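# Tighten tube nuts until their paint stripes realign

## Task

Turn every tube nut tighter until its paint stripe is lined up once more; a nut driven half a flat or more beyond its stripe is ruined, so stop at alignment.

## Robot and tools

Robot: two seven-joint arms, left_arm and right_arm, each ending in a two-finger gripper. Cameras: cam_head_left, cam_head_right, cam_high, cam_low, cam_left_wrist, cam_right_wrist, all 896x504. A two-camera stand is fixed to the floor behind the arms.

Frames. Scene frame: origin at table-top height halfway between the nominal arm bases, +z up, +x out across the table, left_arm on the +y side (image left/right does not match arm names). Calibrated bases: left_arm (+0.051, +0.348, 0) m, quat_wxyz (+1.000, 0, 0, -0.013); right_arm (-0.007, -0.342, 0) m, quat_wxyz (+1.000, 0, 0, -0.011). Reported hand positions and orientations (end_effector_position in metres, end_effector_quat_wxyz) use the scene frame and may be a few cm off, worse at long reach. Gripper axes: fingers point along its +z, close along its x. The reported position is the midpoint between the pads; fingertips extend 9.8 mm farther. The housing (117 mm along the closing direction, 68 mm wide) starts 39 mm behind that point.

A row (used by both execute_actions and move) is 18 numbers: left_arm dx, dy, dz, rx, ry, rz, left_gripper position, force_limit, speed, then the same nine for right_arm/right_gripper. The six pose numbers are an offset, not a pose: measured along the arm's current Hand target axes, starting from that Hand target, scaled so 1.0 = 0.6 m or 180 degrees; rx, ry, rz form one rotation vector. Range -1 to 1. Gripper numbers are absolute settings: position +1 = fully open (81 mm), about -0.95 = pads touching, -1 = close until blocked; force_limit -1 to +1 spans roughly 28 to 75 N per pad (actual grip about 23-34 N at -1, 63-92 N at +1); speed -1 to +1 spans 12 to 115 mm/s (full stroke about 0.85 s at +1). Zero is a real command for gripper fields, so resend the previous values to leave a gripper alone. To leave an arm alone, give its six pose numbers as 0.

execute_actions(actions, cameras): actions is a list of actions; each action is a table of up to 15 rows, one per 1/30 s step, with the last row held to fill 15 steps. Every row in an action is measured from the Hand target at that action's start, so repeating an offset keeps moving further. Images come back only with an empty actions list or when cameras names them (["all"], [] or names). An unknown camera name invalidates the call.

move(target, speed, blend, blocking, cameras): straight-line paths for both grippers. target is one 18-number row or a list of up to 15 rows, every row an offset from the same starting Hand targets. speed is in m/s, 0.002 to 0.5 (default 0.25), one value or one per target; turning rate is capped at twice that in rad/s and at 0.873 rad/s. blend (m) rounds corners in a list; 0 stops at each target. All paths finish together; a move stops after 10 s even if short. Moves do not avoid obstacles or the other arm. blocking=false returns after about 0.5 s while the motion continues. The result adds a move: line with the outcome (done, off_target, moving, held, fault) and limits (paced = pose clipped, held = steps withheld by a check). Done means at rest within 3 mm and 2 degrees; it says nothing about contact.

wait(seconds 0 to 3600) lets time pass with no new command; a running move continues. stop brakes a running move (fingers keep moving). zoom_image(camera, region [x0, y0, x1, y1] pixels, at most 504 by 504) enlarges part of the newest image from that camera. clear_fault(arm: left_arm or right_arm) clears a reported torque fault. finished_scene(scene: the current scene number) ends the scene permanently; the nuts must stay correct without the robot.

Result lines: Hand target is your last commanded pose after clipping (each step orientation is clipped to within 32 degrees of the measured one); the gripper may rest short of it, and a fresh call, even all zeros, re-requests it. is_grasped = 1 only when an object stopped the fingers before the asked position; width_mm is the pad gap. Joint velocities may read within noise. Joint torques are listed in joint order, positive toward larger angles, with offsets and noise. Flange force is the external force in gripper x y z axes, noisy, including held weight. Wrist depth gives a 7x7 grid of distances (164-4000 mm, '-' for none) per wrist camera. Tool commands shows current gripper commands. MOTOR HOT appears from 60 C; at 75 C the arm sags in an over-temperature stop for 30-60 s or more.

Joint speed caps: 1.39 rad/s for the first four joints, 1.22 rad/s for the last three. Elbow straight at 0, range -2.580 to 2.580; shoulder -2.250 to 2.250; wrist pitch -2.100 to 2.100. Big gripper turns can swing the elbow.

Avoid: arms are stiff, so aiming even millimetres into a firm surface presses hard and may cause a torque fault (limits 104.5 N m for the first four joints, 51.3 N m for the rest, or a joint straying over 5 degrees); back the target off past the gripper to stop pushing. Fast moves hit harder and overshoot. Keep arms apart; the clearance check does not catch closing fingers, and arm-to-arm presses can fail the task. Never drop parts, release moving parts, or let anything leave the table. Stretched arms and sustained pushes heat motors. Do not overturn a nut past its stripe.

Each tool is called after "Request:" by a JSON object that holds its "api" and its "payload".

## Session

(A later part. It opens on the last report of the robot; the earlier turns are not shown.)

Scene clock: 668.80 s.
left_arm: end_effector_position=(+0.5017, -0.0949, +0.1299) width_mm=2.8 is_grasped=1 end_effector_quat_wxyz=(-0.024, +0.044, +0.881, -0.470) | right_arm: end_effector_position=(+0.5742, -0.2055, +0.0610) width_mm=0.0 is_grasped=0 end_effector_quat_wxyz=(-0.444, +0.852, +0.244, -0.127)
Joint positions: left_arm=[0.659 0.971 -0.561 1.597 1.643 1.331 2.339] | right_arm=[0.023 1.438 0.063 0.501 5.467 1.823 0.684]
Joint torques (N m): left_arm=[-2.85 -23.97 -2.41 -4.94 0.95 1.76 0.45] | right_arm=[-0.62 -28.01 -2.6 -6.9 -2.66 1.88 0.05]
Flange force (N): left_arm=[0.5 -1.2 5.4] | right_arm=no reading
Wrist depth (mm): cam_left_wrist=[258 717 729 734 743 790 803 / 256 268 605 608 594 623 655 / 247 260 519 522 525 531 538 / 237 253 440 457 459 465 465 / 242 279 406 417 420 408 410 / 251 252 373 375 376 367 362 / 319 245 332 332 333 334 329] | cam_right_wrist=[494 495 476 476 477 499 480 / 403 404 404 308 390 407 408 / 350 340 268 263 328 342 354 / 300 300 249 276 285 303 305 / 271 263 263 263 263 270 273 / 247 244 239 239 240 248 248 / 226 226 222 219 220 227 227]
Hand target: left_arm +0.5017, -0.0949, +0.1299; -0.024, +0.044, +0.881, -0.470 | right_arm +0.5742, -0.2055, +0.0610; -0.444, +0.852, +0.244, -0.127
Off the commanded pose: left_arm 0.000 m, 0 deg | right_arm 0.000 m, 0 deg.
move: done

Request:
{"api": "move", "payload": {"target": [[0,-0.0408,-0.0083,0,0,0,-1,1,-0.5,0,0,0,0,0,0,-1,-1,1],[0,-0.0803,-0.0347,0,0,0,-1,1,-0.5,0,0,0,0,0,0,-1,-1,1],[0.0798,-0.0807,-0.0252,-0.0172,0,0,-1,1,-0.5,0,0,0,0,0,0,-1,-1,1],[0.0798,-0.0392,0.0028,-0.0172,0,0,-1,1,-0.5,0,0,0,0,0,0,-1,-1,1]], "speed": [0.08,0.15,0.15,0.1], "blend": [0.004,0.008,0.008,0]}}

Request:
{"api": "wait", "payload": {"seconds": 0.8, "cameras": ["cam_right_wrist"]}}

Request:
{"api": "zoom_image", "payload": {"camera": "cam_right_wrist", "region": [390, 130, 560, 260]}}

Request:
{"api": "zoom_image", "payload": {"camera": "cam_right_wrist", "region": [270, 60, 450, 200]}}

Scene clock: 673.80 s.
left_arm: end_effector_position=(+0.4526, -0.1045, +0.1485) width_mm=2.8 is_grasped=1 end_effector_quat_wxyz=(-0.023, +0.045, +0.894, -0.446) | right_arm: end_effector_position=(+0.5742, -0.2055, +0.0610) width_mm=0.0 is_grasped=0 end_effector_quat_wxyz=(-0.444, +0.852, +0.244, -0.127)
Joint positions: left_arm=[0.771 0.863 -0.589 1.731 1.622 1.254 2.351] | right_arm=[0.023 1.438 0.063 0.501 5.467 1.823 0.684]
Joint torques (N m): left_arm=[-0.23 -21.6 -0.23 -5.79 1.61 2.14 0.4] | right_arm=[-0.62 -28.01 -2.58 -6.89 -2.63 1.89 0.05]
Flange force (N): left_arm=[1.3 -0.1 -1.2] | right_arm=no reading
Wrist depth (mm): cam_left_wrist=[708 713 689 692 700 714 746 / 605 590 590 594 579 622 631 / 262 512 514 521 520 527 528 / 255 455 459 460 464 466 468 / 258 411 424 424 427 417 420 / 355 372 383 385 387 379 373 / 334 335 344 352 346 347 341] | cam_right_wrist=[495 474 475 476 499 501 480 / 403 403 272 308 391 405 407 / 350 340 268 277 328 342 354 / 300 301 249 276 285 302 305 / 271 263 263 264 263 271 273 / 247 244 239 239 240 248 248 / 226 226 222 219 220 227 227]
Hand target: left_arm +0.4526, -0.1045, +0.1485; -0.023, +0.045, +0.894, -0.446 | right_arm +0.5742, -0.2055, +0.0610; -0.444, +0.852, +0.244, -0.127
Off the commanded pose: left_arm 0.000 m, 0 deg | right_arm 0.000 m, 0 deg.
move: done

Scene clock: 674.60 s.
left_arm: end_effector_position=(+0.4526, -0.1046, +0.1485) width_mm=2.8 is_grasped=1 end_effector_quat_wxyz=(-0.023, +0.045, +0.893, -0.446) | right_arm: end_effector_position=(+0.5742, -0.2055, +0.0610) width_mm=0.0 is_grasped=0 end_effector_quat_wxyz=(-0.444, +0.852, +0.244, -0.127)
Joint positions: left_arm=[0.771 0.863 -0.589 1.731 1.622 1.254 2.351] | right_arm=[0.023 1.438 0.063 0.501 5.467 1.823 0.684]
Joint torques (N m): left_arm=[-0.23 -21.61 -0.32 -5.78 1.62 2.14 0.44] | right_arm=[-0.61 -28.03 -2.57 -6.91 -2.66 1.88 0.07]
Flange force (N): left_arm=[1.4 0.0 -1.1] | right_arm=no reading
Wrist depth (mm): cam_left_wrist=[704 713 690 691 705 708 747 / 602 587 591 591 581 626 630 / 262 514 516 517 522 525 529 / 256 456 459 461 461 465 467 / 257 411 420 426 427 417 418 / 355 372 383 385 389 379 373 / 334 335 344 352 345 347 342] | cam_right_wrist=[494 474 476 478 499 500 478 / 402 405 272 308 390 406 408 / 350 339 267 276 328 342 353 / 300 300 250 276 285 302 304 / 271 263 263 263 263 271 274 / 247 245 239 239 240 248 248 / 226 226 222 219 219 227 227]
Hand target: left_arm +0.4526, -0.1046, +0.1485; -0.023, +0.045, +0.893, -0.446 | right_arm +0.5742, -0.2055, +0.0610; -0.444, +0.852, +0.244, -0.127
Tool commands: left_gripper/position=-1.0 left_gripper/force_limit=+1.0 left_gripper/speed=-0.5 right_gripper/position=-1.0 right_gripper/force_limit=-1.0 right_gripper/speed=+1.0
Off the commanded pose: left_arm 0.000 m, 0 deg | right_arm 0.000 m, 0 deg.
wait: 0.80 s; at rest by 0.17 s

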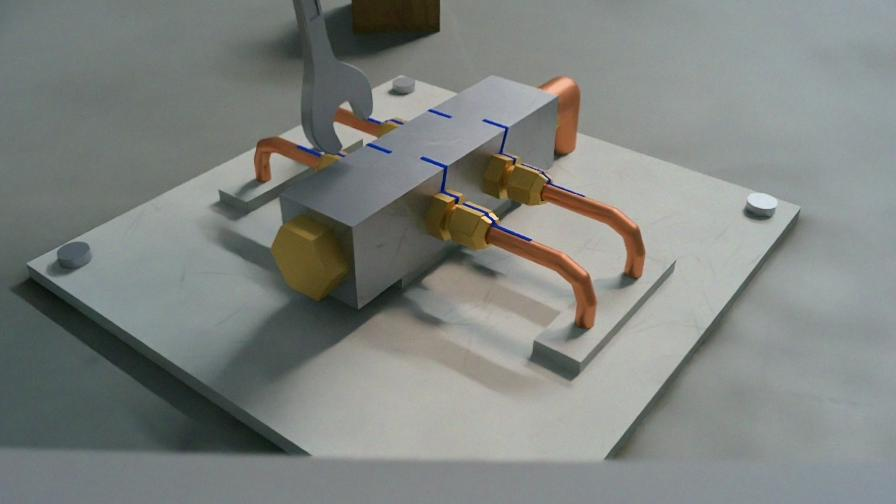

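Scaled by 2.965 from the camera's image (finer frame: 1280x720).

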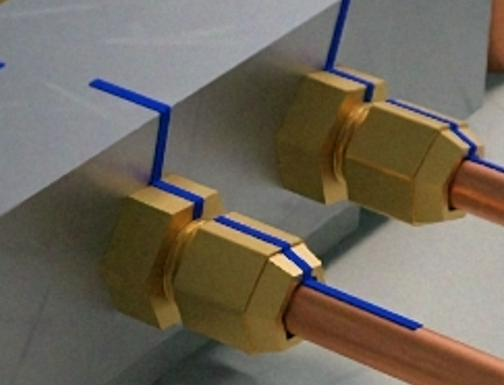

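Scaled by 2.800 from the camera's image (finer frame: 1280x720).

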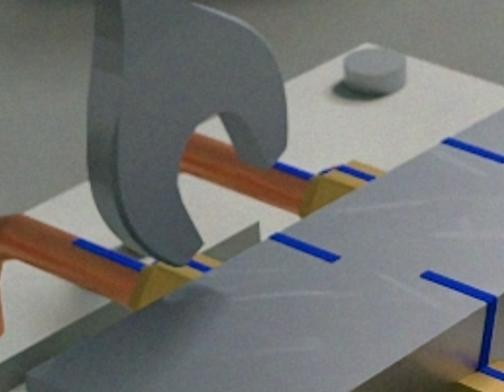

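Request:
{"api": "move", "payload": {"target": [0,0.0278,0.0056,0,0,0,-1,1,-0.5,0,0,0,0,0,0,-1,-1,1], "speed": 0.05, "cameras": ["cam_right_wrist"]}}

Request:
{"api": "move", "payload": {"target": [0,0.0065,0.0013,0,0,0,-1,1,-0.5,0,0,0,0,0,0,-1,-1,1], "speed": 0.03, "cameras": ["cam_right_wrist"]}}

Request:
{"api": "zoom_image", "payload": {"camera": "cam_right_wrist", "region": [270, 60, 450, 200]}}

Scene clock: 675.93 s.
left_arm: end_effector_position=(+0.4534, -0.0973, +0.1334) width_mm=2.8 is_grasped=1 end_effector_quat_wxyz=(-0.023, +0.045, +0.893, -0.446) | right_arm: end_effector_position=(+0.5742, -0.2055, +0.0610) width_mm=0.0 is_grasped=0 end_effector_quat_wxyz=(-0.444, +0.852, +0.244, -0.127)
Joint positions: left_arm=[0.754 0.89 -0.583 1.745 1.64 1.262 2.306] | right_arm=[0.023 1.438 0.063 0.501 5.467 1.823 0.684]
Joint torques (N m): left_arm=[-7.91 37.56 -8.71 15.76 -12.48 -19.1 -0.21] | right_arm=[-0.62 -27.99 -2.57 -6.91 -2.65 1.9 0.06]
Flange force (N): left_arm=[7.6 -85.9 -54.1] | right_arm=no reading
Wrist depth (mm): cam_left_wrist=[678 711 686 689 696 701 738 / 269 581 583 587 571 595 599 / 260 505 510 511 513 518 534 / 254 448 452 450 454 453 458 / 272 402 404 415 418 409 411 / 357 - 374 375 371 370 362 / 320 327 335 337 336 338 331] | cam_right_wrist=[496 474 476 477 500 498 482 / 403 404 266 309 390 407 406 / 349 340 268 277 328 341 354 / 300 301 250 277 285 302 304 / 271 263 263 264 263 271 273 / 247 245 239 239 240 248 248 / 226 226 222 219 220 227 227]
Hand target: left_arm +0.4533, -0.0972, +0.1332; -0.023, +0.045, +0.893, -0.446 | right_arm +0.5742, -0.2055, +0.0610; -0.444, +0.852, +0.244, -0.127
Off the commanded pose: left_arm 0.000 m, 0 deg | right_arm 0.000 m, 0 deg.
move: done

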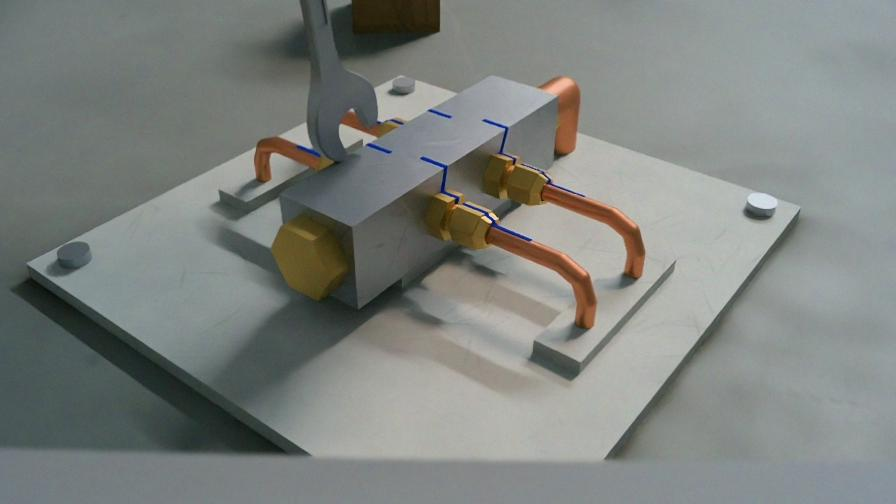

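Scene clock: 676.43 s.
left_arm: end_effector_position=(+0.4535, -0.0956, +0.1297) width_mm=2.8 is_grasped=1 end_effector_quat_wxyz=(-0.023, +0.045, +0.893, -0.446) | right_arm: end_effector_position=(+0.5742, -0.2055, +0.0610) width_mm=0.0 is_grasped=0 end_effector_quat_wxyz=(-0.444, +0.852, +0.244, -0.127)
Joint positions: left_arm=[0.75 0.897 -0.581 1.748 1.644 1.264 2.295] | right_arm=[0.023 1.438 0.063 0.501 5.467 1.823 0.684]
Joint torques (N m): left_arm=[-7.24 37.08 -8.03 14.77 -11.91 -18.96 -0.24] | right_arm=[-0.6 -28 -2.58 -6.91 -2.65 1.9 0.06]
Flange force (N): left_arm=[8.9 -84.6 -55.9] | right_arm=no reading
Wrist depth (mm): cam_left_wrist=[666 702 675 681 684 691 729 / 265 573 576 581 581 587 611 / 258 499 500 504 502 509 526 / 252 431 444 445 449 449 450 / 280 - 399 410 421 401 403 / 351 - 370 371 363 364 357 / 315 321 330 331 331 332 320] | cam_right_wrist=[494 474 475 477 498 500 480 / 403 405 266 308 391 405 407 / 350 340 267 276 327 341 353 / 300 300 249 277 285 303 304 / 271 263 263 263 262 271 273 / 247 244 239 240 240 248 248 / 226 226 222 219 220 227 227]
Hand target: left_arm +0.4535, -0.0955, +0.1296; -0.023, +0.045, +0.894, -0.446 | right_arm +0.5742, -0.2055, +0.0610; -0.444, +0.852, +0.244, -0.127
Off the commanded pose: left_arm 0.000 m, 0 deg | right_arm 0.000 m, 0 deg.
move: done

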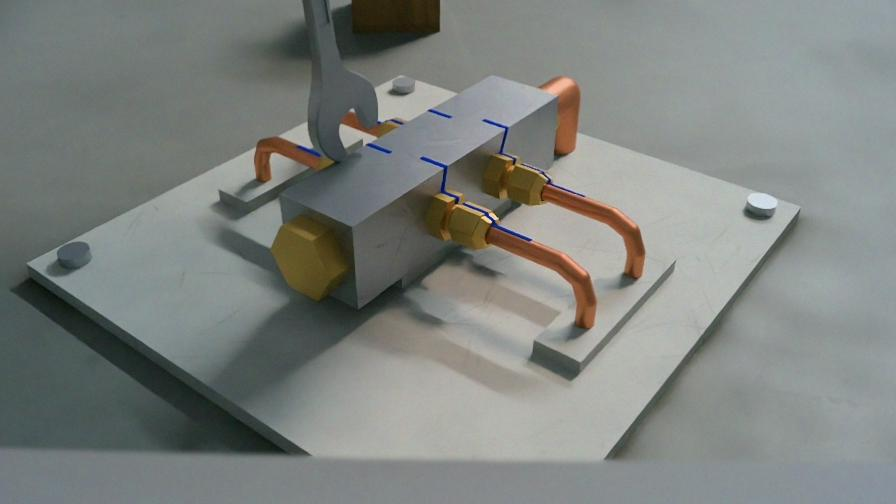

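Scaled by 2.800 from the camera's image (finer frame: 1280x720).

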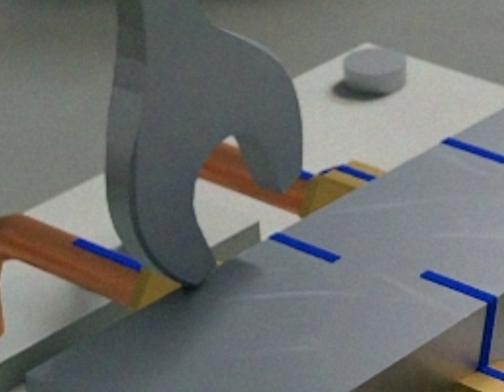

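Request:
{"api": "move", "payload": {"target": [0,-0.0343,-0.0069,0,0,0,-1,1,-0.5,0,0,0,0,0,0,-1,-1,1], "speed": 0.06}}

Request:
{"api": "wait", "payload": {"seconds": 0.8, "cameras": ["cam_right_wrist"]}}

Request:
{"api": "zoom_image", "payload": {"camera": "cam_right_wrist", "region": [270, 60, 450, 200]}}

Scene clock: 677.50 s.
left_arm: end_effector_position=(+0.4526, -0.1045, +0.1485) width_mm=2.8 is_grasped=1 end_effector_quat_wxyz=(-0.023, +0.045, +0.894, -0.446) | right_arm: end_effector_position=(+0.5742, -0.2055, +0.0610) width_mm=0.0 is_grasped=0 end_effector_quat_wxyz=(-0.444, +0.852, +0.244, -0.127)
Joint positions: left_arm=[0.77 0.863 -0.588 1.731 1.622 1.254 2.351] | right_arm=[0.023 1.438 0.063 0.501 5.467 1.823 0.684]
Joint torques (N m): left_arm=[-0.19 -21.63 -0.27 -5.71 1.56 2.15 0.43] | right_arm=[-0.58 -28.01 -2.57 -6.91 -2.66 1.87 0.08]
Flange force (N): left_arm=[1.1 0.0 -1.0] | right_arm=no reading
Wrist depth (mm): cam_left_wrist=[677 711 691 690 701 710 742 / 602 586 589 593 577 624 626 / 262 513 516 516 521 526 530 / 255 455 457 460 462 465 468 / 257 422 421 424 438 419 418 / 356 - 383 383 385 378 374 / 333 334 344 351 345 347 341] | cam_right_wrist=[495 476 476 476 499 500 479 / 402 404 346 308 391 406 407 / 350 339 267 276 328 341 353 / 300 300 249 276 285 302 304 / 271 263 264 264 263 271 273 / 246 245 239 239 240 248 248 / 226 226 222 219 220 227 228]
Hand target: left_arm +0.4526, -0.1046, +0.1485; -0.023, +0.045, +0.894, -0.446 | right_arm +0.5742, -0.2055, +0.0610; -0.444, +0.852, +0.244, -0.127
Off the commanded pose: left_arm 0.000 m, 0 deg | right_arm 0.000 m, 0 deg.
move: done

Scene clock: 678.30 s.
left_arm: end_effector_position=(+0.4526, -0.1045, +0.1485) width_mm=2.8 is_grasped=1 end_effector_quat_wxyz=(-0.023, +0.045, +0.894, -0.446) | right_arm: end_effector_position=(+0.5742, -0.2055, +0.0610) width_mm=0.0 is_grasped=0 end_effector_quat_wxyz=(-0.444, +0.852, +0.244, -0.127)
Joint positions: left_arm=[0.77 0.863 -0.588 1.731 1.622 1.254 2.351] | right_arm=[0.023 1.438 0.063 0.501 5.467 1.823 0.684]
Joint torques (N m): left_arm=[-0.23 -21.6 -0.27 -5.8 1.64 2.17 0.42] | right_arm=[-0.63 -27.98 -2.55 -6.92 -2.64 1.9 0.07]
Flange force (N): left_arm=[1.4 -0.1 -1.2] | right_arm=no reading
Wrist depth (mm): cam_left_wrist=[683 709 691 695 700 708 746 / 603 588 586 593 578 624 630 / 262 514 517 519 523 527 531 / 256 455 458 459 464 466 468 / 257 421 423 421 438 417 419 / 355 - 382 384 387 378 373 / 334 335 343 352 345 347 341] | cam_right_wrist=[495 474 476 477 499 499 482 / 403 404 345 308 392 407 407 / 350 340 267 276 328 341 353 / 301 300 249 276 285 302 304 / 272 263 263 264 263 271 273 / 247 245 239 240 240 248 248 / 226 226 221 219 219 227 227]
Hand target: left_arm +0.4526, -0.1045, +0.1485; -0.023, +0.045, +0.894, -0.446 | right_arm +0.5742, -0.2055, +0.0610; -0.444, +0.852, +0.244, -0.127
Tool commands: left_gripper/position=-1.0 left_gripper/force_limit=+1.0 left_gripper/speed=-0.5 right_gripper/position=-1.0 right_gripper/force_limit=-1.0 right_gripper/speed=+1.0
Off the commanded pose: left_arm 0.000 m, 0 deg | right_arm 0.000 m, 0 deg.
wait: 0.80 s; at rest by 0.17 s

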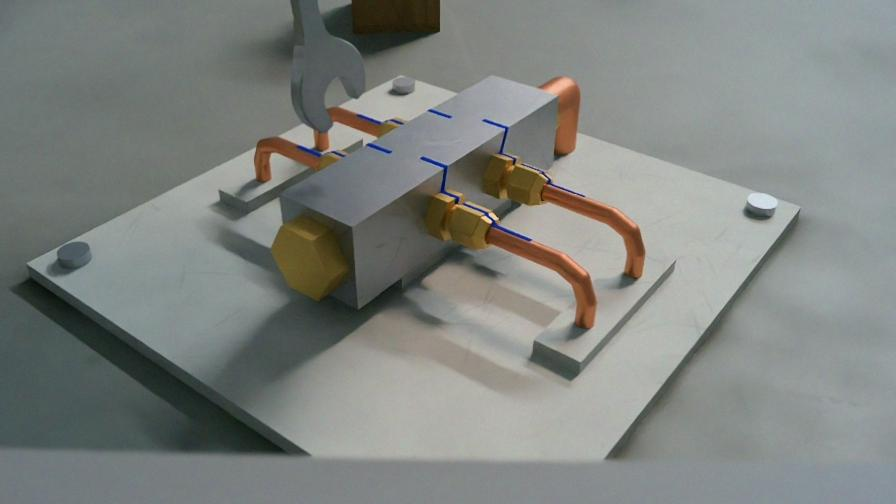

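Scaled by 2.800 from the camera's image (finer frame: 1280x720).

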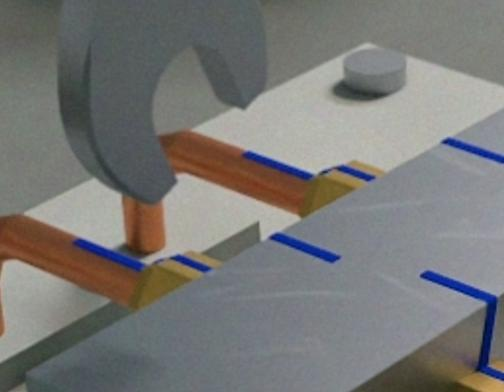

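Request:
{"api": "move", "payload": {"target": [0.0058,0.0268,0.0085,-0.0072,0,0,-1,1,-0.5,0,0,0,0,0,0,-1,-1,1], "speed": 0.05}}

Request:
{"api": "wait", "payload": {"seconds": 0.8, "cameras": ["cam_right_wrist"]}}

Request:
{"api": "zoom_image", "payload": {"camera": "cam_right_wrist", "region": [280, 80, 420, 190]}}

Scene clock: 682.80 s.
left_arm: end_effector_position=(+0.4497, -0.0987, +0.1326) width_mm=2.8 is_grasped=1 end_effector_quat_wxyz=(-0.022, +0.045, +0.898, -0.436) | right_arm: end_effector_position=(+0.5742, -0.2055, +0.0610) width_mm=0.0 is_grasped=0 end_effector_quat_wxyz=(-0.444, +0.852, +0.244, -0.127)
Joint positions: left_arm=[0.773 0.881 -0.59 1.748 1.627 1.242 2.324] | right_arm=[0.023 1.438 0.063 0.501 5.467 1.823 0.684]
Joint torques (N m): left_arm=[-0.23 -21.41 -0.4 -5.39 1.51 2.18 0.41] | right_arm=[-0.61 -28.03 -2.56 -6.91 -2.66 1.89 0.07]
Flange force (N): left_arm=[1.0 -0.4 -1.2] | right_arm=no reading
Wrist depth (mm): cam_left_wrist=[634 621 617 626 627 662 671 / 258 533 536 539 542 549 570 / 252 470 472 461 477 481 484 / 254 410 422 423 424 427 430 / 360 379 382 382 393 385 388 / 344 339 355 357 356 351 352 / 306 312 320 320 322 318 240] | cam_right_wrist=[495 474 475 478 498 499 479 / 402 404 277 308 391 406 408 / 351 340 267 277 328 342 354 / 300 300 249 277 285 302 304 / 271 263 263 264 263 271 274 / 247 244 239 240 239 248 248 / 226 226 222 219 219 227 227]
Hand target: left_arm +0.4497, -0.0987, +0.1326; -0.022, +0.045, +0.898, -0.436 | right_arm +0.5742, -0.2055, +0.0610; -0.444, +0.852, +0.244, -0.127
Off the commanded pose: left_arm 0.000 m, 0 deg | right_arm 0.000 m, 0 deg.
move: done

Scene clock: 683.60 s.
left_arm: end_effector_position=(+0.4497, -0.0986, +0.1326) width_mm=2.8 is_grasped=1 end_effector_quat_wxyz=(-0.022, +0.045, +0.898, -0.436) | right_arm: end_effector_position=(+0.5742, -0.2055, +0.0610) width_mm=0.0 is_grasped=0 end_effector_quat_wxyz=(-0.444, +0.852, +0.244, -0.127)
Joint positions: left_arm=[0.773 0.881 -0.59 1.748 1.627 1.242 2.324] | right_arm=[0.023 1.438 0.063 0.501 5.467 1.823 0.684]
Joint torques (N m): left_arm=[-0.17 -21.53 -0.26 -5.47 1.53 2.16 0.41] | right_arm=[-0.57 -28.04 -2.59 -6.9 -2.66 1.87 0.06]
Flange force (N): left_arm=[1.0 -0.1 -1.3] | right_arm=no reading
Wrist depth (mm): cam_left_wrist=[635 616 620 624 628 662 672 / 258 531 534 539 544 548 569 / 252 471 470 461 476 479 486 / 254 411 421 423 427 427 429 / 360 379 381 383 394 385 388 / 344 338 355 357 358 353 352 / 305 311 320 321 321 318 240] | cam_right_wrist=[494 475 475 476 498 500 480 / 402 404 277 308 392 408 409 / 350 339 267 276 327 341 354 / 301 300 249 276 286 302 304 / 271 263 263 264 263 271 274 / 246 244 239 239 239 248 248 / 226 226 222 219 220 227 227]
Hand target: left_arm +0.4497, -0.0986, +0.1326; -0.022, +0.045, +0.898, -0.436 | right_arm +0.5742, -0.2055, +0.0610; -0.444, +0.852, +0.244, -0.127
Tool commands: left_gripper/position=-1.0 left_gripper/force_limit=+1.0 left_gripper/speed=-0.5 right_gripper/position=-1.0 right_gripper/force_limit=-1.0 right_gripper/speed=+1.0
Off the commanded pose: left_arm 0.000 m, 0 deg | right_arm 0.000 m, 0 deg.
wait: 0.80 s; at rest by 0.17 s

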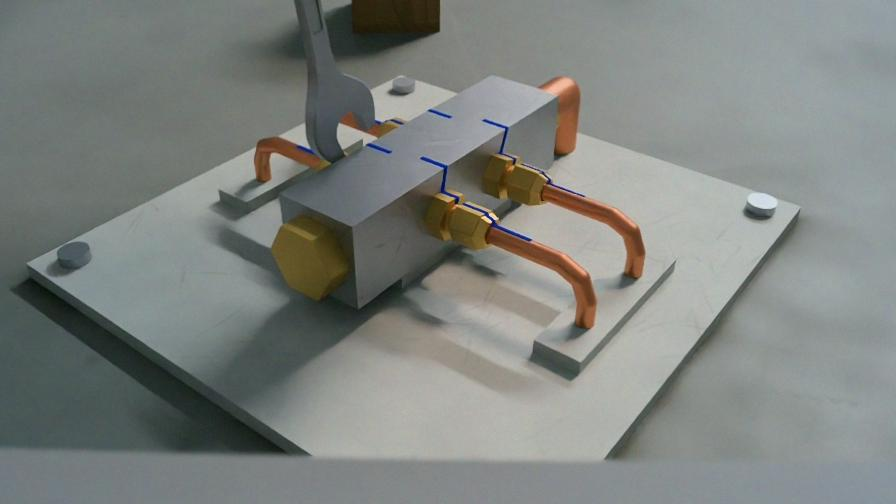

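Scaled by 3.600 from the camera's image (finer frame: 1280x720).

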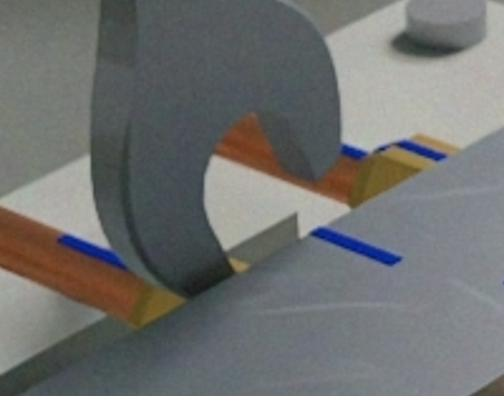

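Request:
{"api": "move", "payload": {"target": [0,0.0081,0.0018,0,0,0,-1,1,-0.5,0,0,0,0,0,0,-1,-1,1], "speed": 0.04}}

Request:
{"api": "move", "payload": {"target": [0,0.0049,0.0011,0,0,0,-1,1,-0.5,0,0,0,0,0,0,-1,-1,1], "speed": 0.04, "cameras": ["cam_right_wrist"]}}

Request:
{"api": "zoom_image", "payload": {"camera": "cam_right_wrist", "region": [280, 80, 420, 190]}}

Scene clock: 684.63 s.
left_arm: end_effector_position=(+0.4499, -0.0965, +0.1281) width_mm=2.8 is_grasped=1 end_effector_quat_wxyz=(-0.022, +0.045, +0.898, -0.436) | right_arm: end_effector_position=(+0.5742, -0.2055, +0.0610) width_mm=0.0 is_grasped=0 end_effector_quat_wxyz=(-0.444, +0.852, +0.244, -0.127)
Joint positions: left_arm=[0.768 0.889 -0.589 1.752 1.633 1.244 2.311] | right_arm=[0.023 1.438 0.063 0.501 5.467 1.823 0.684]
Joint torques (N m): left_arm=[-0.24 -21.51 -0.35 -5.4 1.49 2.24 0.4] | right_arm=[-0.62 -28.02 -2.55 -6.91 -2.69 1.88 0.05]
Flange force (N): left_arm=[1.3 -0.3 -1.1] | right_arm=no reading
Wrist depth (mm): cam_left_wrist=[624 607 608 611 621 625 657 / 255 523 525 529 530 536 559 / 250 461 464 454 468 471 476 / 265 403 405 416 418 419 422 / 363 372 374 376 377 379 379 / 339 341 343 350 351 345 339 / 300 306 314 315 316 311 235] | cam_right_wrist=[494 475 475 478 498 501 479 / 403 404 285 308 391 406 408 / 350 340 268 277 328 342 354 / 300 300 249 277 286 302 304 / 271 263 263 264 263 271 273 / 247 245 239 240 239 248 248 / 226 226 222 219 220 227 227]
Hand target: left_arm +0.4499, -0.0965, +0.1281; -0.022, +0.045, +0.898, -0.436 | right_arm +0.5742, -0.2055, +0.0610; -0.444, +0.852, +0.244, -0.127
Off the commanded pose: left_arm 0.000 m, 0 deg | right_arm 0.000 m, 0 deg.
move: done

Scene clock: 685.13 s.
left_arm: end_effector_position=(+0.4500, -0.0952, +0.1254) width_mm=2.8 is_grasped=1 end_effector_quat_wxyz=(-0.022, +0.045, +0.898, -0.436) | right_arm: end_effector_position=(+0.5742, -0.2055, +0.0610) width_mm=0.0 is_grasped=0 end_effector_quat_wxyz=(-0.444, +0.852, +0.244, -0.127)
Joint positions: left_arm=[0.765 0.894 -0.588 1.754 1.636 1.246 2.303] | right_arm=[0.023 1.438 0.063 0.501 5.467 1.823 0.684]
Joint torques (N m): left_arm=[-0.17 -21.61 -0.27 -5.37 1.47 2.29 0.4] | right_arm=[-0.65 -28.04 -2.55 -6.89 -2.63 1.89 0.05]
Flange force (N): left_arm=[1.2 -0.1 -1.1] | right_arm=no reading
Wrist depth (mm): cam_left_wrist=[619 599 602 609 610 618 647 / 255 520 520 525 526 532 553 / 249 456 459 449 462 469 470 / 268 407 401 412 412 414 418 / 357 369 370 372 372 375 377 / 334 336 338 347 348 342 336 / 302 303 311 311 312 309 231] | cam_right_wrist=[495 474 475 476 500 500 481 / 403 403 390 308 391 406 408 / 350 340 268 277 328 341 354 / 300 300 249 277 285 302 304 / 271 263 263 263 263 271 273 / 247 244 239 239 239 248 248 / 226 226 222 219 219 227 227]
Hand target: left_arm +0.4500, -0.0952, +0.1254; -0.022, +0.045, +0.898, -0.436 | right_arm +0.5742, -0.2055, +0.0610; -0.444, +0.852, +0.244, -0.127
Off the commanded pose: left_arm 0.000 m, 0 deg | right_arm 0.000 m, 0 deg.
move: done

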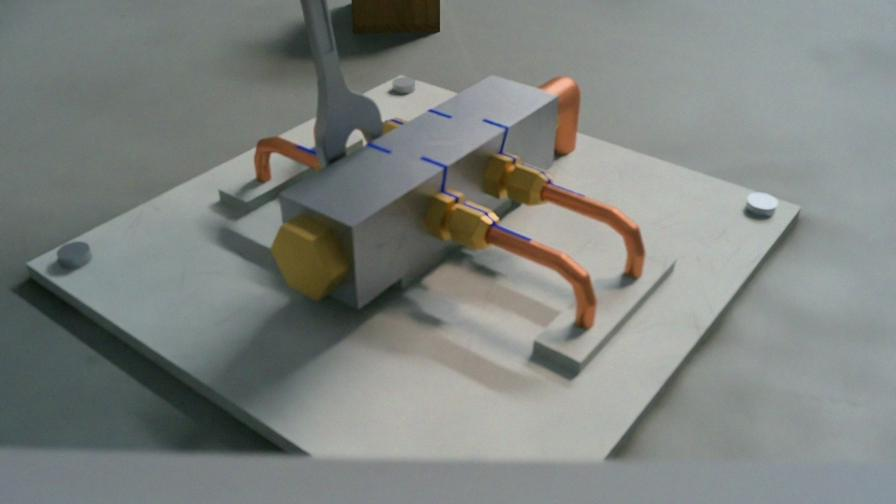

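Scaled by 3.600 from the camera's image (finer frame: 1280x720).

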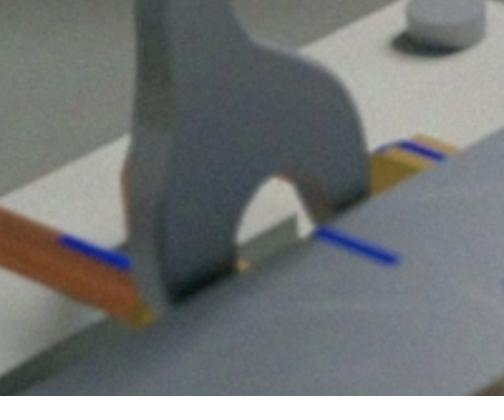

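Request:
{"api": "move", "payload": {"target": [0,0.0049,0.0011,0,0,0,-1,1,-0.5,0,0,0,0,0,0,-1,-1,1], "speed": 0.04}}

Request:
{"api": "move", "payload": {"target": [0,0.0049,0.0011,0,0,0,-1,1,-0.5,0,0,0,0,0,0,-1,-1,1], "speed": 0.04, "cameras": ["cam_right_wrist"]}}

Request:
{"api": "zoom_image", "payload": {"camera": "cam_right_wrist", "region": [280, 80, 420, 190]}}

Scene clock: 686.63 s.
left_arm: end_effector_position=(+0.4501, -0.0940, +0.1228) width_mm=2.8 is_grasped=1 end_effector_quat_wxyz=(-0.022, +0.045, +0.898, -0.436) | right_arm: end_effector_position=(+0.5742, -0.2055, +0.0610) width_mm=0.0 is_grasped=0 end_effector_quat_wxyz=(-0.444, +0.852, +0.244, -0.127)
Joint positions: left_arm=[0.762 0.899 -0.587 1.756 1.639 1.247 2.295] | right_arm=[0.023 1.438 0.063 0.501 5.467 1.823 0.684]
Joint torques (N m): left_arm=[-2.67 -13.47 -2.75 -1.25 -1.26 -1.02 0.37] | right_arm=[-0.59 -28.02 -2.56 -6.92 -2.67 1.87 0.05]
Flange force (N): left_arm=[0.4 -13.4 -4.2] | right_arm=no reading
Wrist depth (mm): cam_left_wrist=[597 602 601 606 612 621 647 / 254 516 520 521 527 530 551 / 248 455 456 448 461 465 468 / 271 406 398 411 412 413 417 / 358 366 369 371 371 373 375 / 333 334 338 346 345 339 335 / 299 302 309 310 310 307 229] | cam_right_wrist=[494 475 477 476 500 499 479 / 403 403 391 316 391 407 407 / 350 339 267 276 328 341 354 / 300 300 249 277 285 302 304 / 271 263 262 264 263 271 274 / 246 245 239 239 240 248 248 / 226 226 222 219 220 227 227]
Hand target: left_arm +0.4502, -0.0939, +0.1227; -0.022, +0.045, +0.898, -0.436 | right_arm +0.5742, -0.2055, +0.0610; -0.444, +0.852, +0.244, -0.127
Off the commanded pose: left_arm 0.000 m, 0 deg | right_arm 0.000 m, 0 deg.
move: done

Scene clock: 687.13 s.
left_arm: end_effector_position=(+0.4503, -0.0926, +0.1200) width_mm=2.8 is_grasped=1 end_effector_quat_wxyz=(-0.022, +0.045, +0.898, -0.436) | right_arm: end_effector_position=(+0.5742, -0.2055, +0.0610) width_mm=0.0 is_grasped=0 end_effector_quat_wxyz=(-0.444, +0.852, +0.244, -0.127)
Joint positions: left_arm=[0.759 0.904 -0.586 1.758 1.642 1.249 2.287] | right_arm=[0.023 1.438 0.063 0.501 5.467 1.823 0.684]
Joint torques (N m): left_arm=[-5.01 -5.63 -5.06 2.46 -3.64 -4.15 0.43] | right_arm=[-0.63 -28.06 -2.58 -6.91 -2.67 1.9 0.07]
Flange force (N): left_arm=[0.3 -26.0 -7.7] | right_arm=no reading
Wrist depth (mm): cam_left_wrist=[572 601 602 601 609 614 646 / 253 515 518 520 522 526 549 / 247 453 455 446 459 461 466 / 275 404 396 408 410 411 414 / 357 374 368 368 379 371 372 / 332 - 334 343 344 337 332 / 298 300 307 308 308 305 227] | cam_right_wrist=[494 474 475 478 498 501 479 / 403 403 391 316 390 407 408 / 350 339 267 276 328 341 354 / 300 300 249 276 285 302 304 / 272 262 263 264 263 270 273 / 247 244 239 240 240 248 248 / 226 226 222 219 220 227 227]
Hand target: left_arm +0.4503, -0.0926, +0.1200; -0.022, +0.045, +0.898, -0.436 | right_arm +0.5742, -0.2055, +0.0610; -0.444, +0.852, +0.244, -0.127
Off the commanded pose: left_arm 0.000 m, 0 deg | right_arm 0.000 m, 0 deg.
move: done

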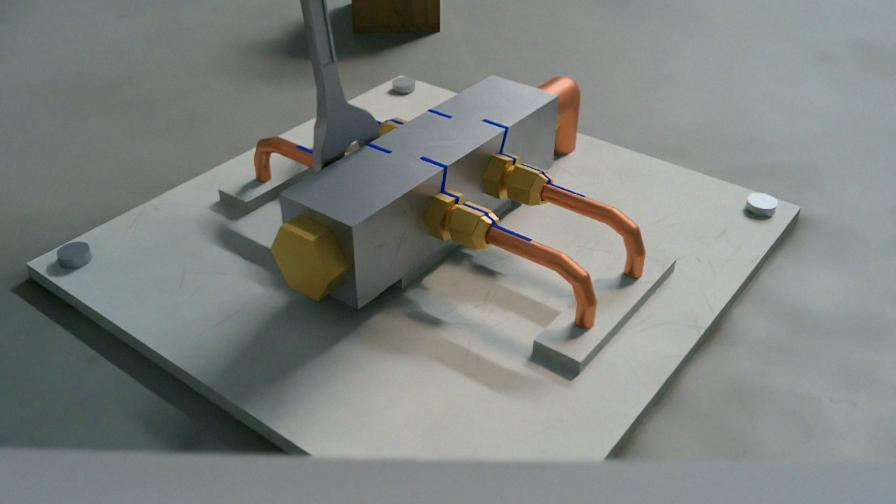

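Scaled by 3.600 from the camera's image (finer frame: 1280x720).

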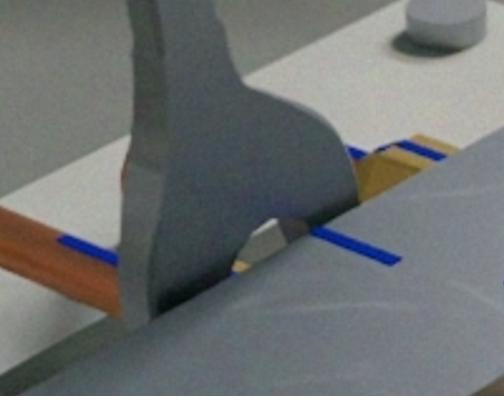

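Request:
{"api": "move", "payload": {"target": [[0,-0.0065,-0.0015,0,0,0,-1,1,-0.5,0,0,0,0,0,0,-1,-1,1],[0,-0.0069,0.0005,0,0,0,-1,1,-0.5,0,0,0,0,0,0,-1,-1,1],[0,-0.002,0.0016,0,0,0,-1,1,-0.5,0,0,0,0,0,0,-1,-1,1]], "speed": 0.04}}

Request:
{"api": "move", "payload": {"target": [0,0.0049,0.0011,0,0,0,-1,1,-0.5,0,0,0,0,0,0,-1,-1,1], "speed": 0.04, "cameras": ["cam_right_wrist"]}}

Request:
{"api": "zoom_image", "payload": {"camera": "cam_right_wrist", "region": [280, 80, 420, 190]}}

Scene clock: 688.80 s.
left_arm: end_effector_position=(+0.4501, -0.0942, +0.1205) width_mm=2.8 is_grasped=1 end_effector_quat_wxyz=(-0.022, +0.045, +0.898, -0.436) | right_arm: end_effector_position=(+0.5742, -0.2055, +0.0610) width_mm=0.0 is_grasped=0 end_effector_quat_wxyz=(-0.444, +0.852, +0.244, -0.127)
Joint positions: left_arm=[0.761 0.904 -0.585 1.756 1.643 1.247 2.29] | right_arm=[0.023 1.438 0.063 0.501 5.467 1.823 0.684]
Joint torques (N m): left_arm=[-2.33 -11.15 -2.28 -1.03 -1.22 -1.62 0.29] | right_arm=[-0.61 -28.02 -2.57 -6.91 -2.64 1.89 0.06]
Flange force (N): left_arm=[1.5 -16.3 -8.9] | right_arm=no reading
Wrist depth (mm): cam_left_wrist=[570 596 597 603 605 610 636 / 252 512 515 517 521 526 548 / 246 450 453 444 459 459 464 / 274 402 396 407 409 410 413 / 355 373 365 368 377 371 371 / 331 324 334 342 342 337 331 / 297 299 306 308 307 304 226] | cam_right_wrist=[494 474 477 477 500 499 479 / 404 403 390 316 391 406 408 / 350 339 268 276 328 342 354 / 300 300 250 277 286 302 305 / 271 263 263 264 263 271 274 / 247 244 239 239 240 248 248 / 226 226 222 219 219 227 227]
Hand target: left_arm +0.4501, -0.0941, +0.1203; -0.022, +0.045, +0.898, -0.436 | right_arm +0.5742, -0.2055, +0.0610; -0.444, +0.852, +0.244, -0.127
Off the commanded pose: left_arm 0.000 m, 0 deg | right_arm 0.000 m, 0 deg.
move: done

Scene clock: 689.30 s.
left_arm: end_effector_position=(+0.4502, -0.0929, +0.1178) width_mm=2.8 is_grasped=1 end_effector_quat_wxyz=(-0.022, +0.045, +0.898, -0.436) | right_arm: end_effector_position=(+0.5742, -0.2055, +0.0610) width_mm=0.0 is_grasped=0 end_effector_quat_wxyz=(-0.444, +0.852, +0.244, -0.127)
Joint positions: left_arm=[0.758 0.909 -0.584 1.758 1.646 1.248 2.282] | right_arm=[0.023 1.438 0.063 0.501 5.467 1.823 0.684]
Joint torques (N m): left_arm=[-5.94 13.8 -5.99 7.89 -6.9 -10.61 0.06] | right_arm=[-0.6 -28.03 -2.54 -6.88 -2.63 1.88 0.05]
Flange force (N): left_arm=[4.2 -52.8 -31.3] | right_arm=no reading
Wrist depth (mm): cam_left_wrist=[599 601 604 605 609 619 646 / 253 515 519 522 526 531 551 / 247 454 455 445 463 462 468 / 272 405 398 408 410 412 414 / 357 375 368 369 371 372 373 / 332 - 336 343 344 339 332 / 299 299 307 308 304 305 226] | cam_right_wrist=[494 475 475 477 498 499 479 / 403 404 391 316 390 408 407 / 350 340 268 277 327 341 354 / 300 300 249 276 285 302 305 / 271 263 263 264 263 271 273 / 247 244 239 240 240 248 248 / 226 226 222 219 220 227 227]
Hand target: left_arm +0.4503, -0.0928, +0.1176; -0.022, +0.045, +0.898, -0.436 | right_arm +0.5742, -0.2055, +0.0610; -0.444, +0.852, +0.244, -0.127
Off the commanded pose: left_arm 0.000 m, 0 deg | right_arm 0.000 m, 0 deg.
move: done

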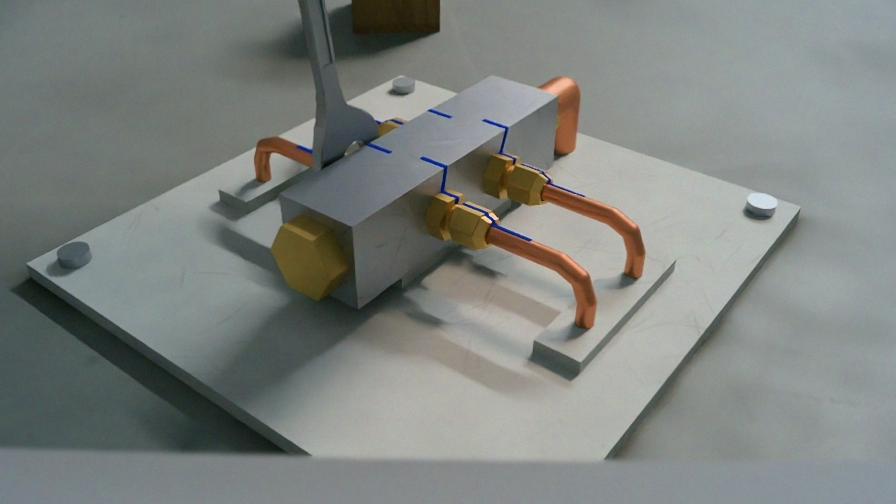

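Scaled by 3.600 from the camera's image (finer frame: 1280x720).

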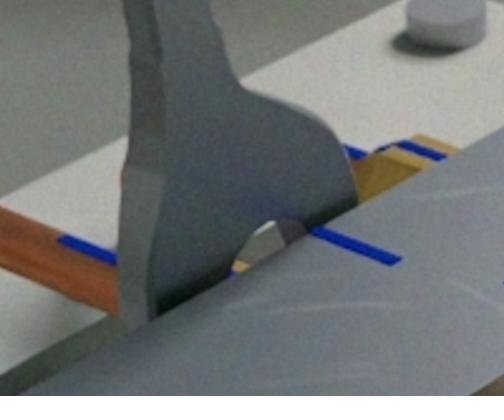

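Request:
{"api": "move", "payload": {"target": [[0,-0.0114,-0.0026,0,0,0,-1,1,-0.5,0,0,0,0,0,0,-1,-1,1],[0,-0.0112,-0.0037,0,0,0,-1,1,-0.5,0,0,0,0,0,0,-1,-1,1],[0,-0.0031,-0.0019,0,0,0,-1,1,-0.5,0,0,0,0,0,0,-1,-1,1]], "speed": 0.04}}

Request:
{"api": "wait", "payload": {"seconds": 0.5, "cameras": ["cam_right_wrist"]}}

Request:
{"api": "zoom_image", "payload": {"camera": "cam_right_wrist", "region": [280, 80, 420, 190]}}

Scene clock: 691.70 s.
left_arm: end_effector_position=(+0.4502, -0.0932, +0.1200) width_mm=2.8 is_grasped=1 end_effector_quat_wxyz=(-0.022, +0.045, +0.898, -0.436) | right_arm: end_effector_position=(+0.5742, -0.2055, +0.0610) width_mm=0.0 is_grasped=0 end_effector_quat_wxyz=(-0.444, +0.852, +0.244, -0.127)
Joint positions: left_arm=[0.76 0.905 -0.585 1.758 1.643 1.248 2.287] | right_arm=[0.023 1.438 0.063 0.501 5.467 1.823 0.684]
Joint torques (N m): left_arm=[-3.46 -6.07 -3.7 1.19 -2.94 -3.78 0.35] | right_arm=[-0.61 -27.99 -2.59 -6.9 -2.65 1.89 0.07]
Flange force (N): left_arm=[1.7 -23.5 -11.6] | right_arm=no reading
Wrist depth (mm): cam_left_wrist=[571 594 601 603 608 614 641 / 253 514 518 520 523 526 548 / 247 454 454 445 460 460 465 / 275 404 397 409 408 410 411 / 356 373 366 369 378 369 371 / 331 - 334 343 343 337 331 / 298 300 307 308 308 304 227] | cam_right_wrist=[494 475 475 477 500 499 479 / 403 403 392 315 390 406 407 / 350 340 267 276 328 341 354 / 300 300 249 277 285 302 304 / 272 263 263 264 263 271 274 / 246 244 239 239 240 248 248 / 226 226 222 219 220 227 227]
Hand target: left_arm +0.4502, -0.0931, +0.1198; -0.022, +0.045, +0.898, -0.436 | right_arm +0.5742, -0.2055, +0.0610; -0.444, +0.852, +0.244, -0.127
Off the commanded pose: left_arm 0.000 m, 0 deg | right_arm 0.000 m, 0 deg.
move: done

Scene clock: 692.20 s.
left_arm: end_effector_position=(+0.4502, -0.0931, +0.1198) width_mm=2.8 is_grasped=1 end_effector_quat_wxyz=(-0.022, +0.045, +0.898, -0.436) | right_arm: end_effector_position=(+0.5742, -0.2055, +0.0610) width_mm=0.0 is_grasped=0 end_effector_quat_wxyz=(-0.444, +0.852, +0.244, -0.127)
Joint positions: left_arm=[0.76 0.905 -0.585 1.758 1.643 1.248 2.287] | right_arm=[0.023 1.438 0.063 0.501 5.467 1.823 0.684]
Joint torques (N m): left_arm=[-3.67 -3.96 -3.78 2.13 -3.34 -4.27 0.31] | right_arm=[-0.64 -28.02 -2.57 -6.93 -2.64 1.9 0.06]
Flange force (N): left_arm=[1.3 -27.0 -13.4] | right_arm=no reading
Wrist depth (mm): cam_left_wrist=[570 599 601 606 607 617 641 / 253 513 518 519 524 527 549 / 247 454 455 445 460 460 466 / 274 403 398 406 409 411 412 / 356 374 367 368 379 369 373 / 331 - 333 343 344 337 332 / 298 300 308 308 309 304 227] | cam_right_wrist=[496 475 476 476 500 499 480 / 403 404 391 315 391 407 407 / 350 339 267 276 328 341 354 / 300 300 249 276 285 302 304 / 271 263 263 264 263 271 273 / 247 244 239 239 240 248 248 / 226 226 222 219 219 227 227]
Hand target: left_arm +0.4502, -0.0931, +0.1198; -0.022, +0.045, +0.898, -0.436 | right_arm +0.5742, -0.2055, +0.0610; -0.444, +0.852, +0.244, -0.127
Tool commands: left_gripper/position=-1.0 left_gripper/force_limit=+1.0 left_gripper/speed=-0.5 right_gripper/position=-1.0 right_gripper/force_limit=-1.0 right_gripper/speed=+1.0
Off the commanded pose: left_arm 0.000 m, 0 deg | right_arm 0.000 m, 0 deg.
wait: 0.50 s; at rest by 0.17 s

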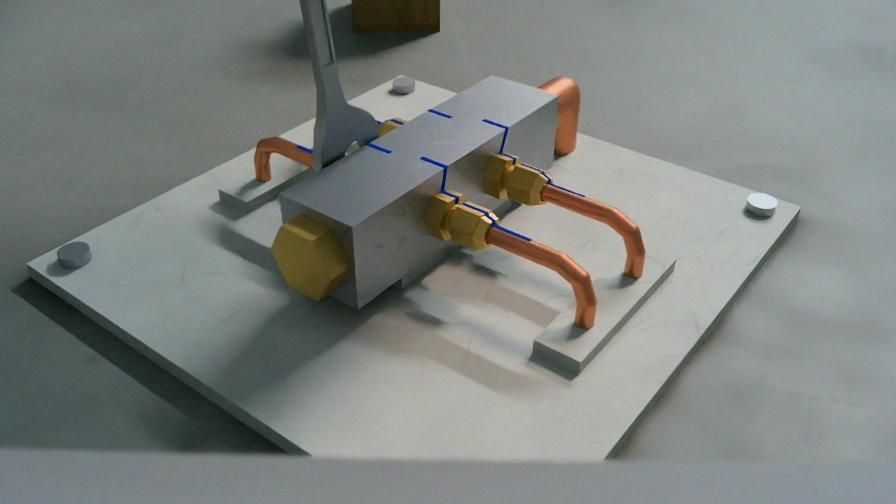

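Scaled by 3.600 from the camera's image (finer frame: 1280x720).

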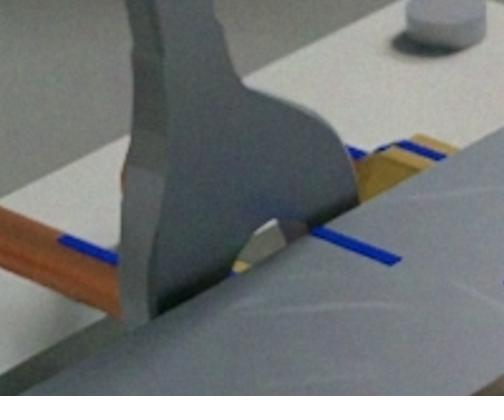

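Request:
{"api": "move", "payload": {"target": [[0,-0.0081,-0.0018,0,0,0,-1,1,-0.5,0,0,0,0,0,0,-1,-1,1],[0,-0.0117,0.0060,-0.0222,0,0,-1,1,-0.5,0,0,0,0,0,0,-1,-1,1],[0,-0.0036,0.0078,-0.0222,0,0,-1,1,-0.5,0,0,0,0,0,0,-1,-1,1]], "speed": 0.04}}

Request:
{"api": "move", "payload": {"target": [0,0.0024,0.0006,0,0,0,-1,1,-0.5,0,0,0,0,0,0,-1,-1,1], "speed": 0.03}}

Scene clock: 696.20 s.
left_arm: end_effector_position=(+0.4497, -0.0982, +0.1187) width_mm=2.8 is_grasped=1 end_effector_quat_wxyz=(-0.021, +0.046, +0.913, -0.405) | right_arm: end_effector_position=(+0.5742, -0.2055, +0.0610) width_mm=0.0 is_grasped=0 end_effector_quat_wxyz=(-0.444, +0.852, +0.244, -0.127)
Joint positions: left_arm=[0.808 0.89 -0.612 1.73 1.593 1.195 2.37] | right_arm=[0.023 1.438 0.063 0.501 5.467 1.823 0.684]
Joint torques (N m): left_arm=[-5.08 -4.91 -5.05 3.34 -4.28 -3.8 0.52] | right_arm=[-0.57 -28.02 -2.58 -6.91 -2.66 1.89 0.04]
Flange force (N): left_arm=[-0.8 -26.5 -9.0] | right_arm=no reading
Wrist depth (mm): cam_left_wrist=[506 526 526 530 530 534 559 / 240 464 464 456 469 472 478 / 238 415 408 419 422 423 427 / 294 376 378 379 373 382 384 / 336 351 347 348 348 350 350 / 311 - 319 319 321 321 317 / 288 289 295 296 292 297 229] | cam_right_wrist=[494 475 474 477 499 500 480 / 403 404 390 315 391 407 408 / 350 339 268 276 328 341 354 / 300 300 249 276 285 302 304 / 272 263 263 264 263 271 274 / 247 245 239 239 240 248 248 / 226 226 222 219 219 227 227]
Hand target: left_arm +0.4497, -0.0980, +0.1186; -0.021, +0.046, +0.913, -0.405 | right_arm +0.5742, -0.2055, +0.0610; -0.444, +0.852, +0.244, -0.127
Off the commanded pose: left_arm 0.000 m, 0 deg | right_arm 0.000 m, 0 deg.
move: done

Scene clock: 696.70 s.
left_arm: end_effector_position=(+0.4498, -0.0974, +0.1173) width_mm=2.8 is_grasped=1 end_effector_quat_wxyz=(-0.021, +0.046, +0.913, -0.405) | right_arm: end_effector_position=(+0.5742, -0.2055, +0.0610) width_mm=0.0 is_grasped=0 end_effector_quat_wxyz=(-0.444, +0.852, +0.244, -0.127)
Joint positions: left_arm=[0.806 0.893 -0.611 1.731 1.594 1.196 2.366] | right_arm=[0.023 1.438 0.063 0.501 5.467 1.823 0.684]
Joint torques (N m): left_arm=[-7.57 5.09 -7.05 6.98 -6.63 -7.51 0.33] | right_arm=[-0.59 -28.02 -2.55 -6.93 -2.67 1.88 0.06]
Flange force (N): left_arm=[1.4 -41.4 -17.9] | right_arm=no reading
Wrist depth (mm): cam_left_wrist=[504 525 527 530 530 537 557 / 240 465 466 455 470 474 475 / 239 415 407 418 419 422 426 / 294 377 377 380 373 382 383 / 336 352 346 346 348 348 350 / 310 - 319 318 - 321 316 / 288 288 294 296 291 297 229] | cam_right_wrist=[496 475 475 477 498 499 480 / 403 404 390 315 391 407 407 / 350 339 268 276 328 342 353 / 300 301 249 276 285 302 304 / 271 263 264 264 263 270 273 / 246 245 239 240 240 248 248 / 226 226 222 219 220 227 227]
Hand target: left_arm +0.4498, -0.0974, +0.1173; -0.021, +0.046, +0.913, -0.405 | right_arm +0.5742, -0.2055, +0.0610; -0.444, +0.852, +0.244, -0.127
Off the commanded pose: left_arm 0.000 m, 0 deg | right_arm 0.000 m, 0 deg.
move: done

Request:
{"api": "move", "payload": {"target": [[0,-0.0163,-0.0036,0,0,0,-1,1,-0.5,0,0,0,0,0,0,-1,-1,1],[0.0033,-0.0134,-0.0100,0.0167,0,0,-1,1,-0.5,0,0,0,0,0,0,-1,-1,1],[0.0033,-0.0036,-0.0078,0.0167,0,0,-1,1,-0.5,0,0,0,0,0,0,-1,-1,1]], "speed": 0.04}}

Request:
{"api": "wait", "payload": {"seconds": 0.6, "cameras": ["cam_right_wrist"]}}

Request:
{"api": "zoom_image", "payload": {"camera": "cam_right_wrist", "region": [300, 110, 390, 180]}}

Scene clock: 699.53 s.
left_arm: end_effector_position=(+0.4480, -0.0952, +0.1220) width_mm=2.8 is_grasped=1 end_effector_quat_wxyz=(-0.022, +0.045, +0.902, -0.428) | right_arm: end_effector_position=(+0.5742, -0.2055, +0.0610) width_mm=0.0 is_grasped=0 end_effector_quat_wxyz=(-0.444, +0.852, +0.244, -0.127)
Joint positions: left_arm=[0.776 0.894 -0.593 1.756 1.63 1.232 2.31] | right_arm=[0.023 1.438 0.063 0.501 5.467 1.823 0.684]
Joint torques (N m): left_arm=[-0.25 -21.45 -0.41 -5.26 1.41 2.11 0.4] | right_arm=[-0.6 -28.02 -2.52 -6.92 -2.66 1.86 0.07]
Flange force (N): left_arm=[1.0 -0.3 -1.2] | right_arm=no reading
Wrist depth (mm): cam_left_wrist=[567 572 577 579 582 589 616 / 251 499 500 504 505 510 534 / 245 441 443 434 448 450 453 / 283 396 389 397 400 402 406 / 357 366 361 363 364 365 359 / 327 321 330 338 338 333 328 / 295 297 304 305 305 301 225] | cam_right_wrist=[494 476 475 478 500 500 479 / 404 404 389 316 391 406 407 / 350 339 267 277 328 342 354 / 300 301 249 277 285 302 304 / 271 263 263 263 264 271 274 / 246 244 239 239 240 248 248 / 226 226 222 219 219 227 227]
Hand target: left_arm +0.4481, -0.0951, +0.1220; -0.022, +0.045, +0.902, -0.428 | right_arm +0.5742, -0.2055, +0.0610; -0.444, +0.852, +0.244, -0.127
Off the commanded pose: left_arm 0.000 m, 0 deg | right_arm 0.000 m, 0 deg.
move: done

Scene clock: 700.13 s.
left_arm: end_effector_position=(+0.4480, -0.0952, +0.1220) width_mm=2.8 is_grasped=1 end_effector_quat_wxyz=(-0.022, +0.045, +0.902, -0.428) | right_arm: end_effector_position=(+0.5742, -0.2055, +0.0610) width_mm=0.0 is_grasped=0 end_effector_quat_wxyz=(-0.444, +0.852, +0.244, -0.127)
Joint positions: left_arm=[0.776 0.894 -0.593 1.756 1.63 1.232 2.31] | right_arm=[0.023 1.438 0.063 0.501 5.467 1.823 0.684]
Joint torques (N m): left_arm=[-0.32 -21.45 -0.5 -5.31 1.41 2.07 0.43] | right_arm=[-0.59 -28 -2.55 -6.9 -2.65 1.88 0.06]
Flange force (N): left_arm=[1.3 -0.2 -1.1] | right_arm=no reading
Wrist depth (mm): cam_left_wrist=[569 572 576 578 582 590 615 / 250 500 500 502 504 508 530 / 244 439 444 434 447 448 454 / 282 394 388 400 401 402 404 / 357 368 359 363 365 365 359 / 327 321 330 338 338 333 327 / 295 296 304 305 305 302 225] | cam_right_wrist=[494 475 476 476 498 500 479 / 403 403 390 315 391 406 408 / 350 340 268 276 328 341 353 / 300 301 250 276 285 302 304 / 271 263 263 263 263 271 274 / 247 244 239 240 239 248 248 / 226 226 222 219 219 227 227]
Hand target: left_arm +0.4480, -0.0951, +0.1220; -0.022, +0.045, +0.902, -0.428 | right_arm +0.5742, -0.2055, +0.0610; -0.444, +0.852, +0.244, -0.127
Tool commands: left_gripper/position=-1.0 left_gripper/force_limit=+1.0 left_gripper/speed=-0.5 right_gripper/position=-1.0 right_gripper/force_limit=-1.0 right_gripper/speed=+1.0
Off the commanded pose: left_arm 0.000 m, 0 deg | right_arm 0.000 m, 0 deg.
wait: 0.60 s; at rest by 0.17 s

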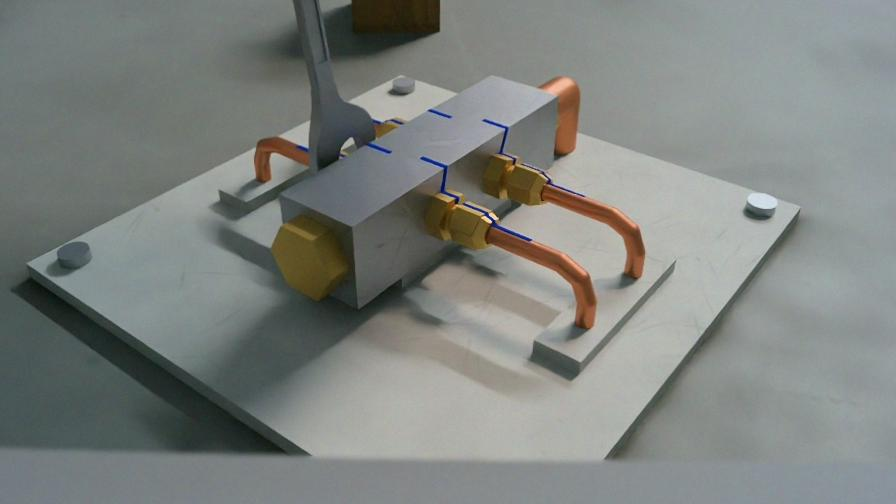

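Scaled by 5.600 from the camera's image (finer frame: 1280x720).

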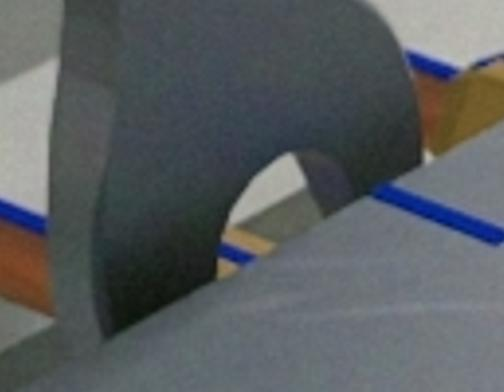

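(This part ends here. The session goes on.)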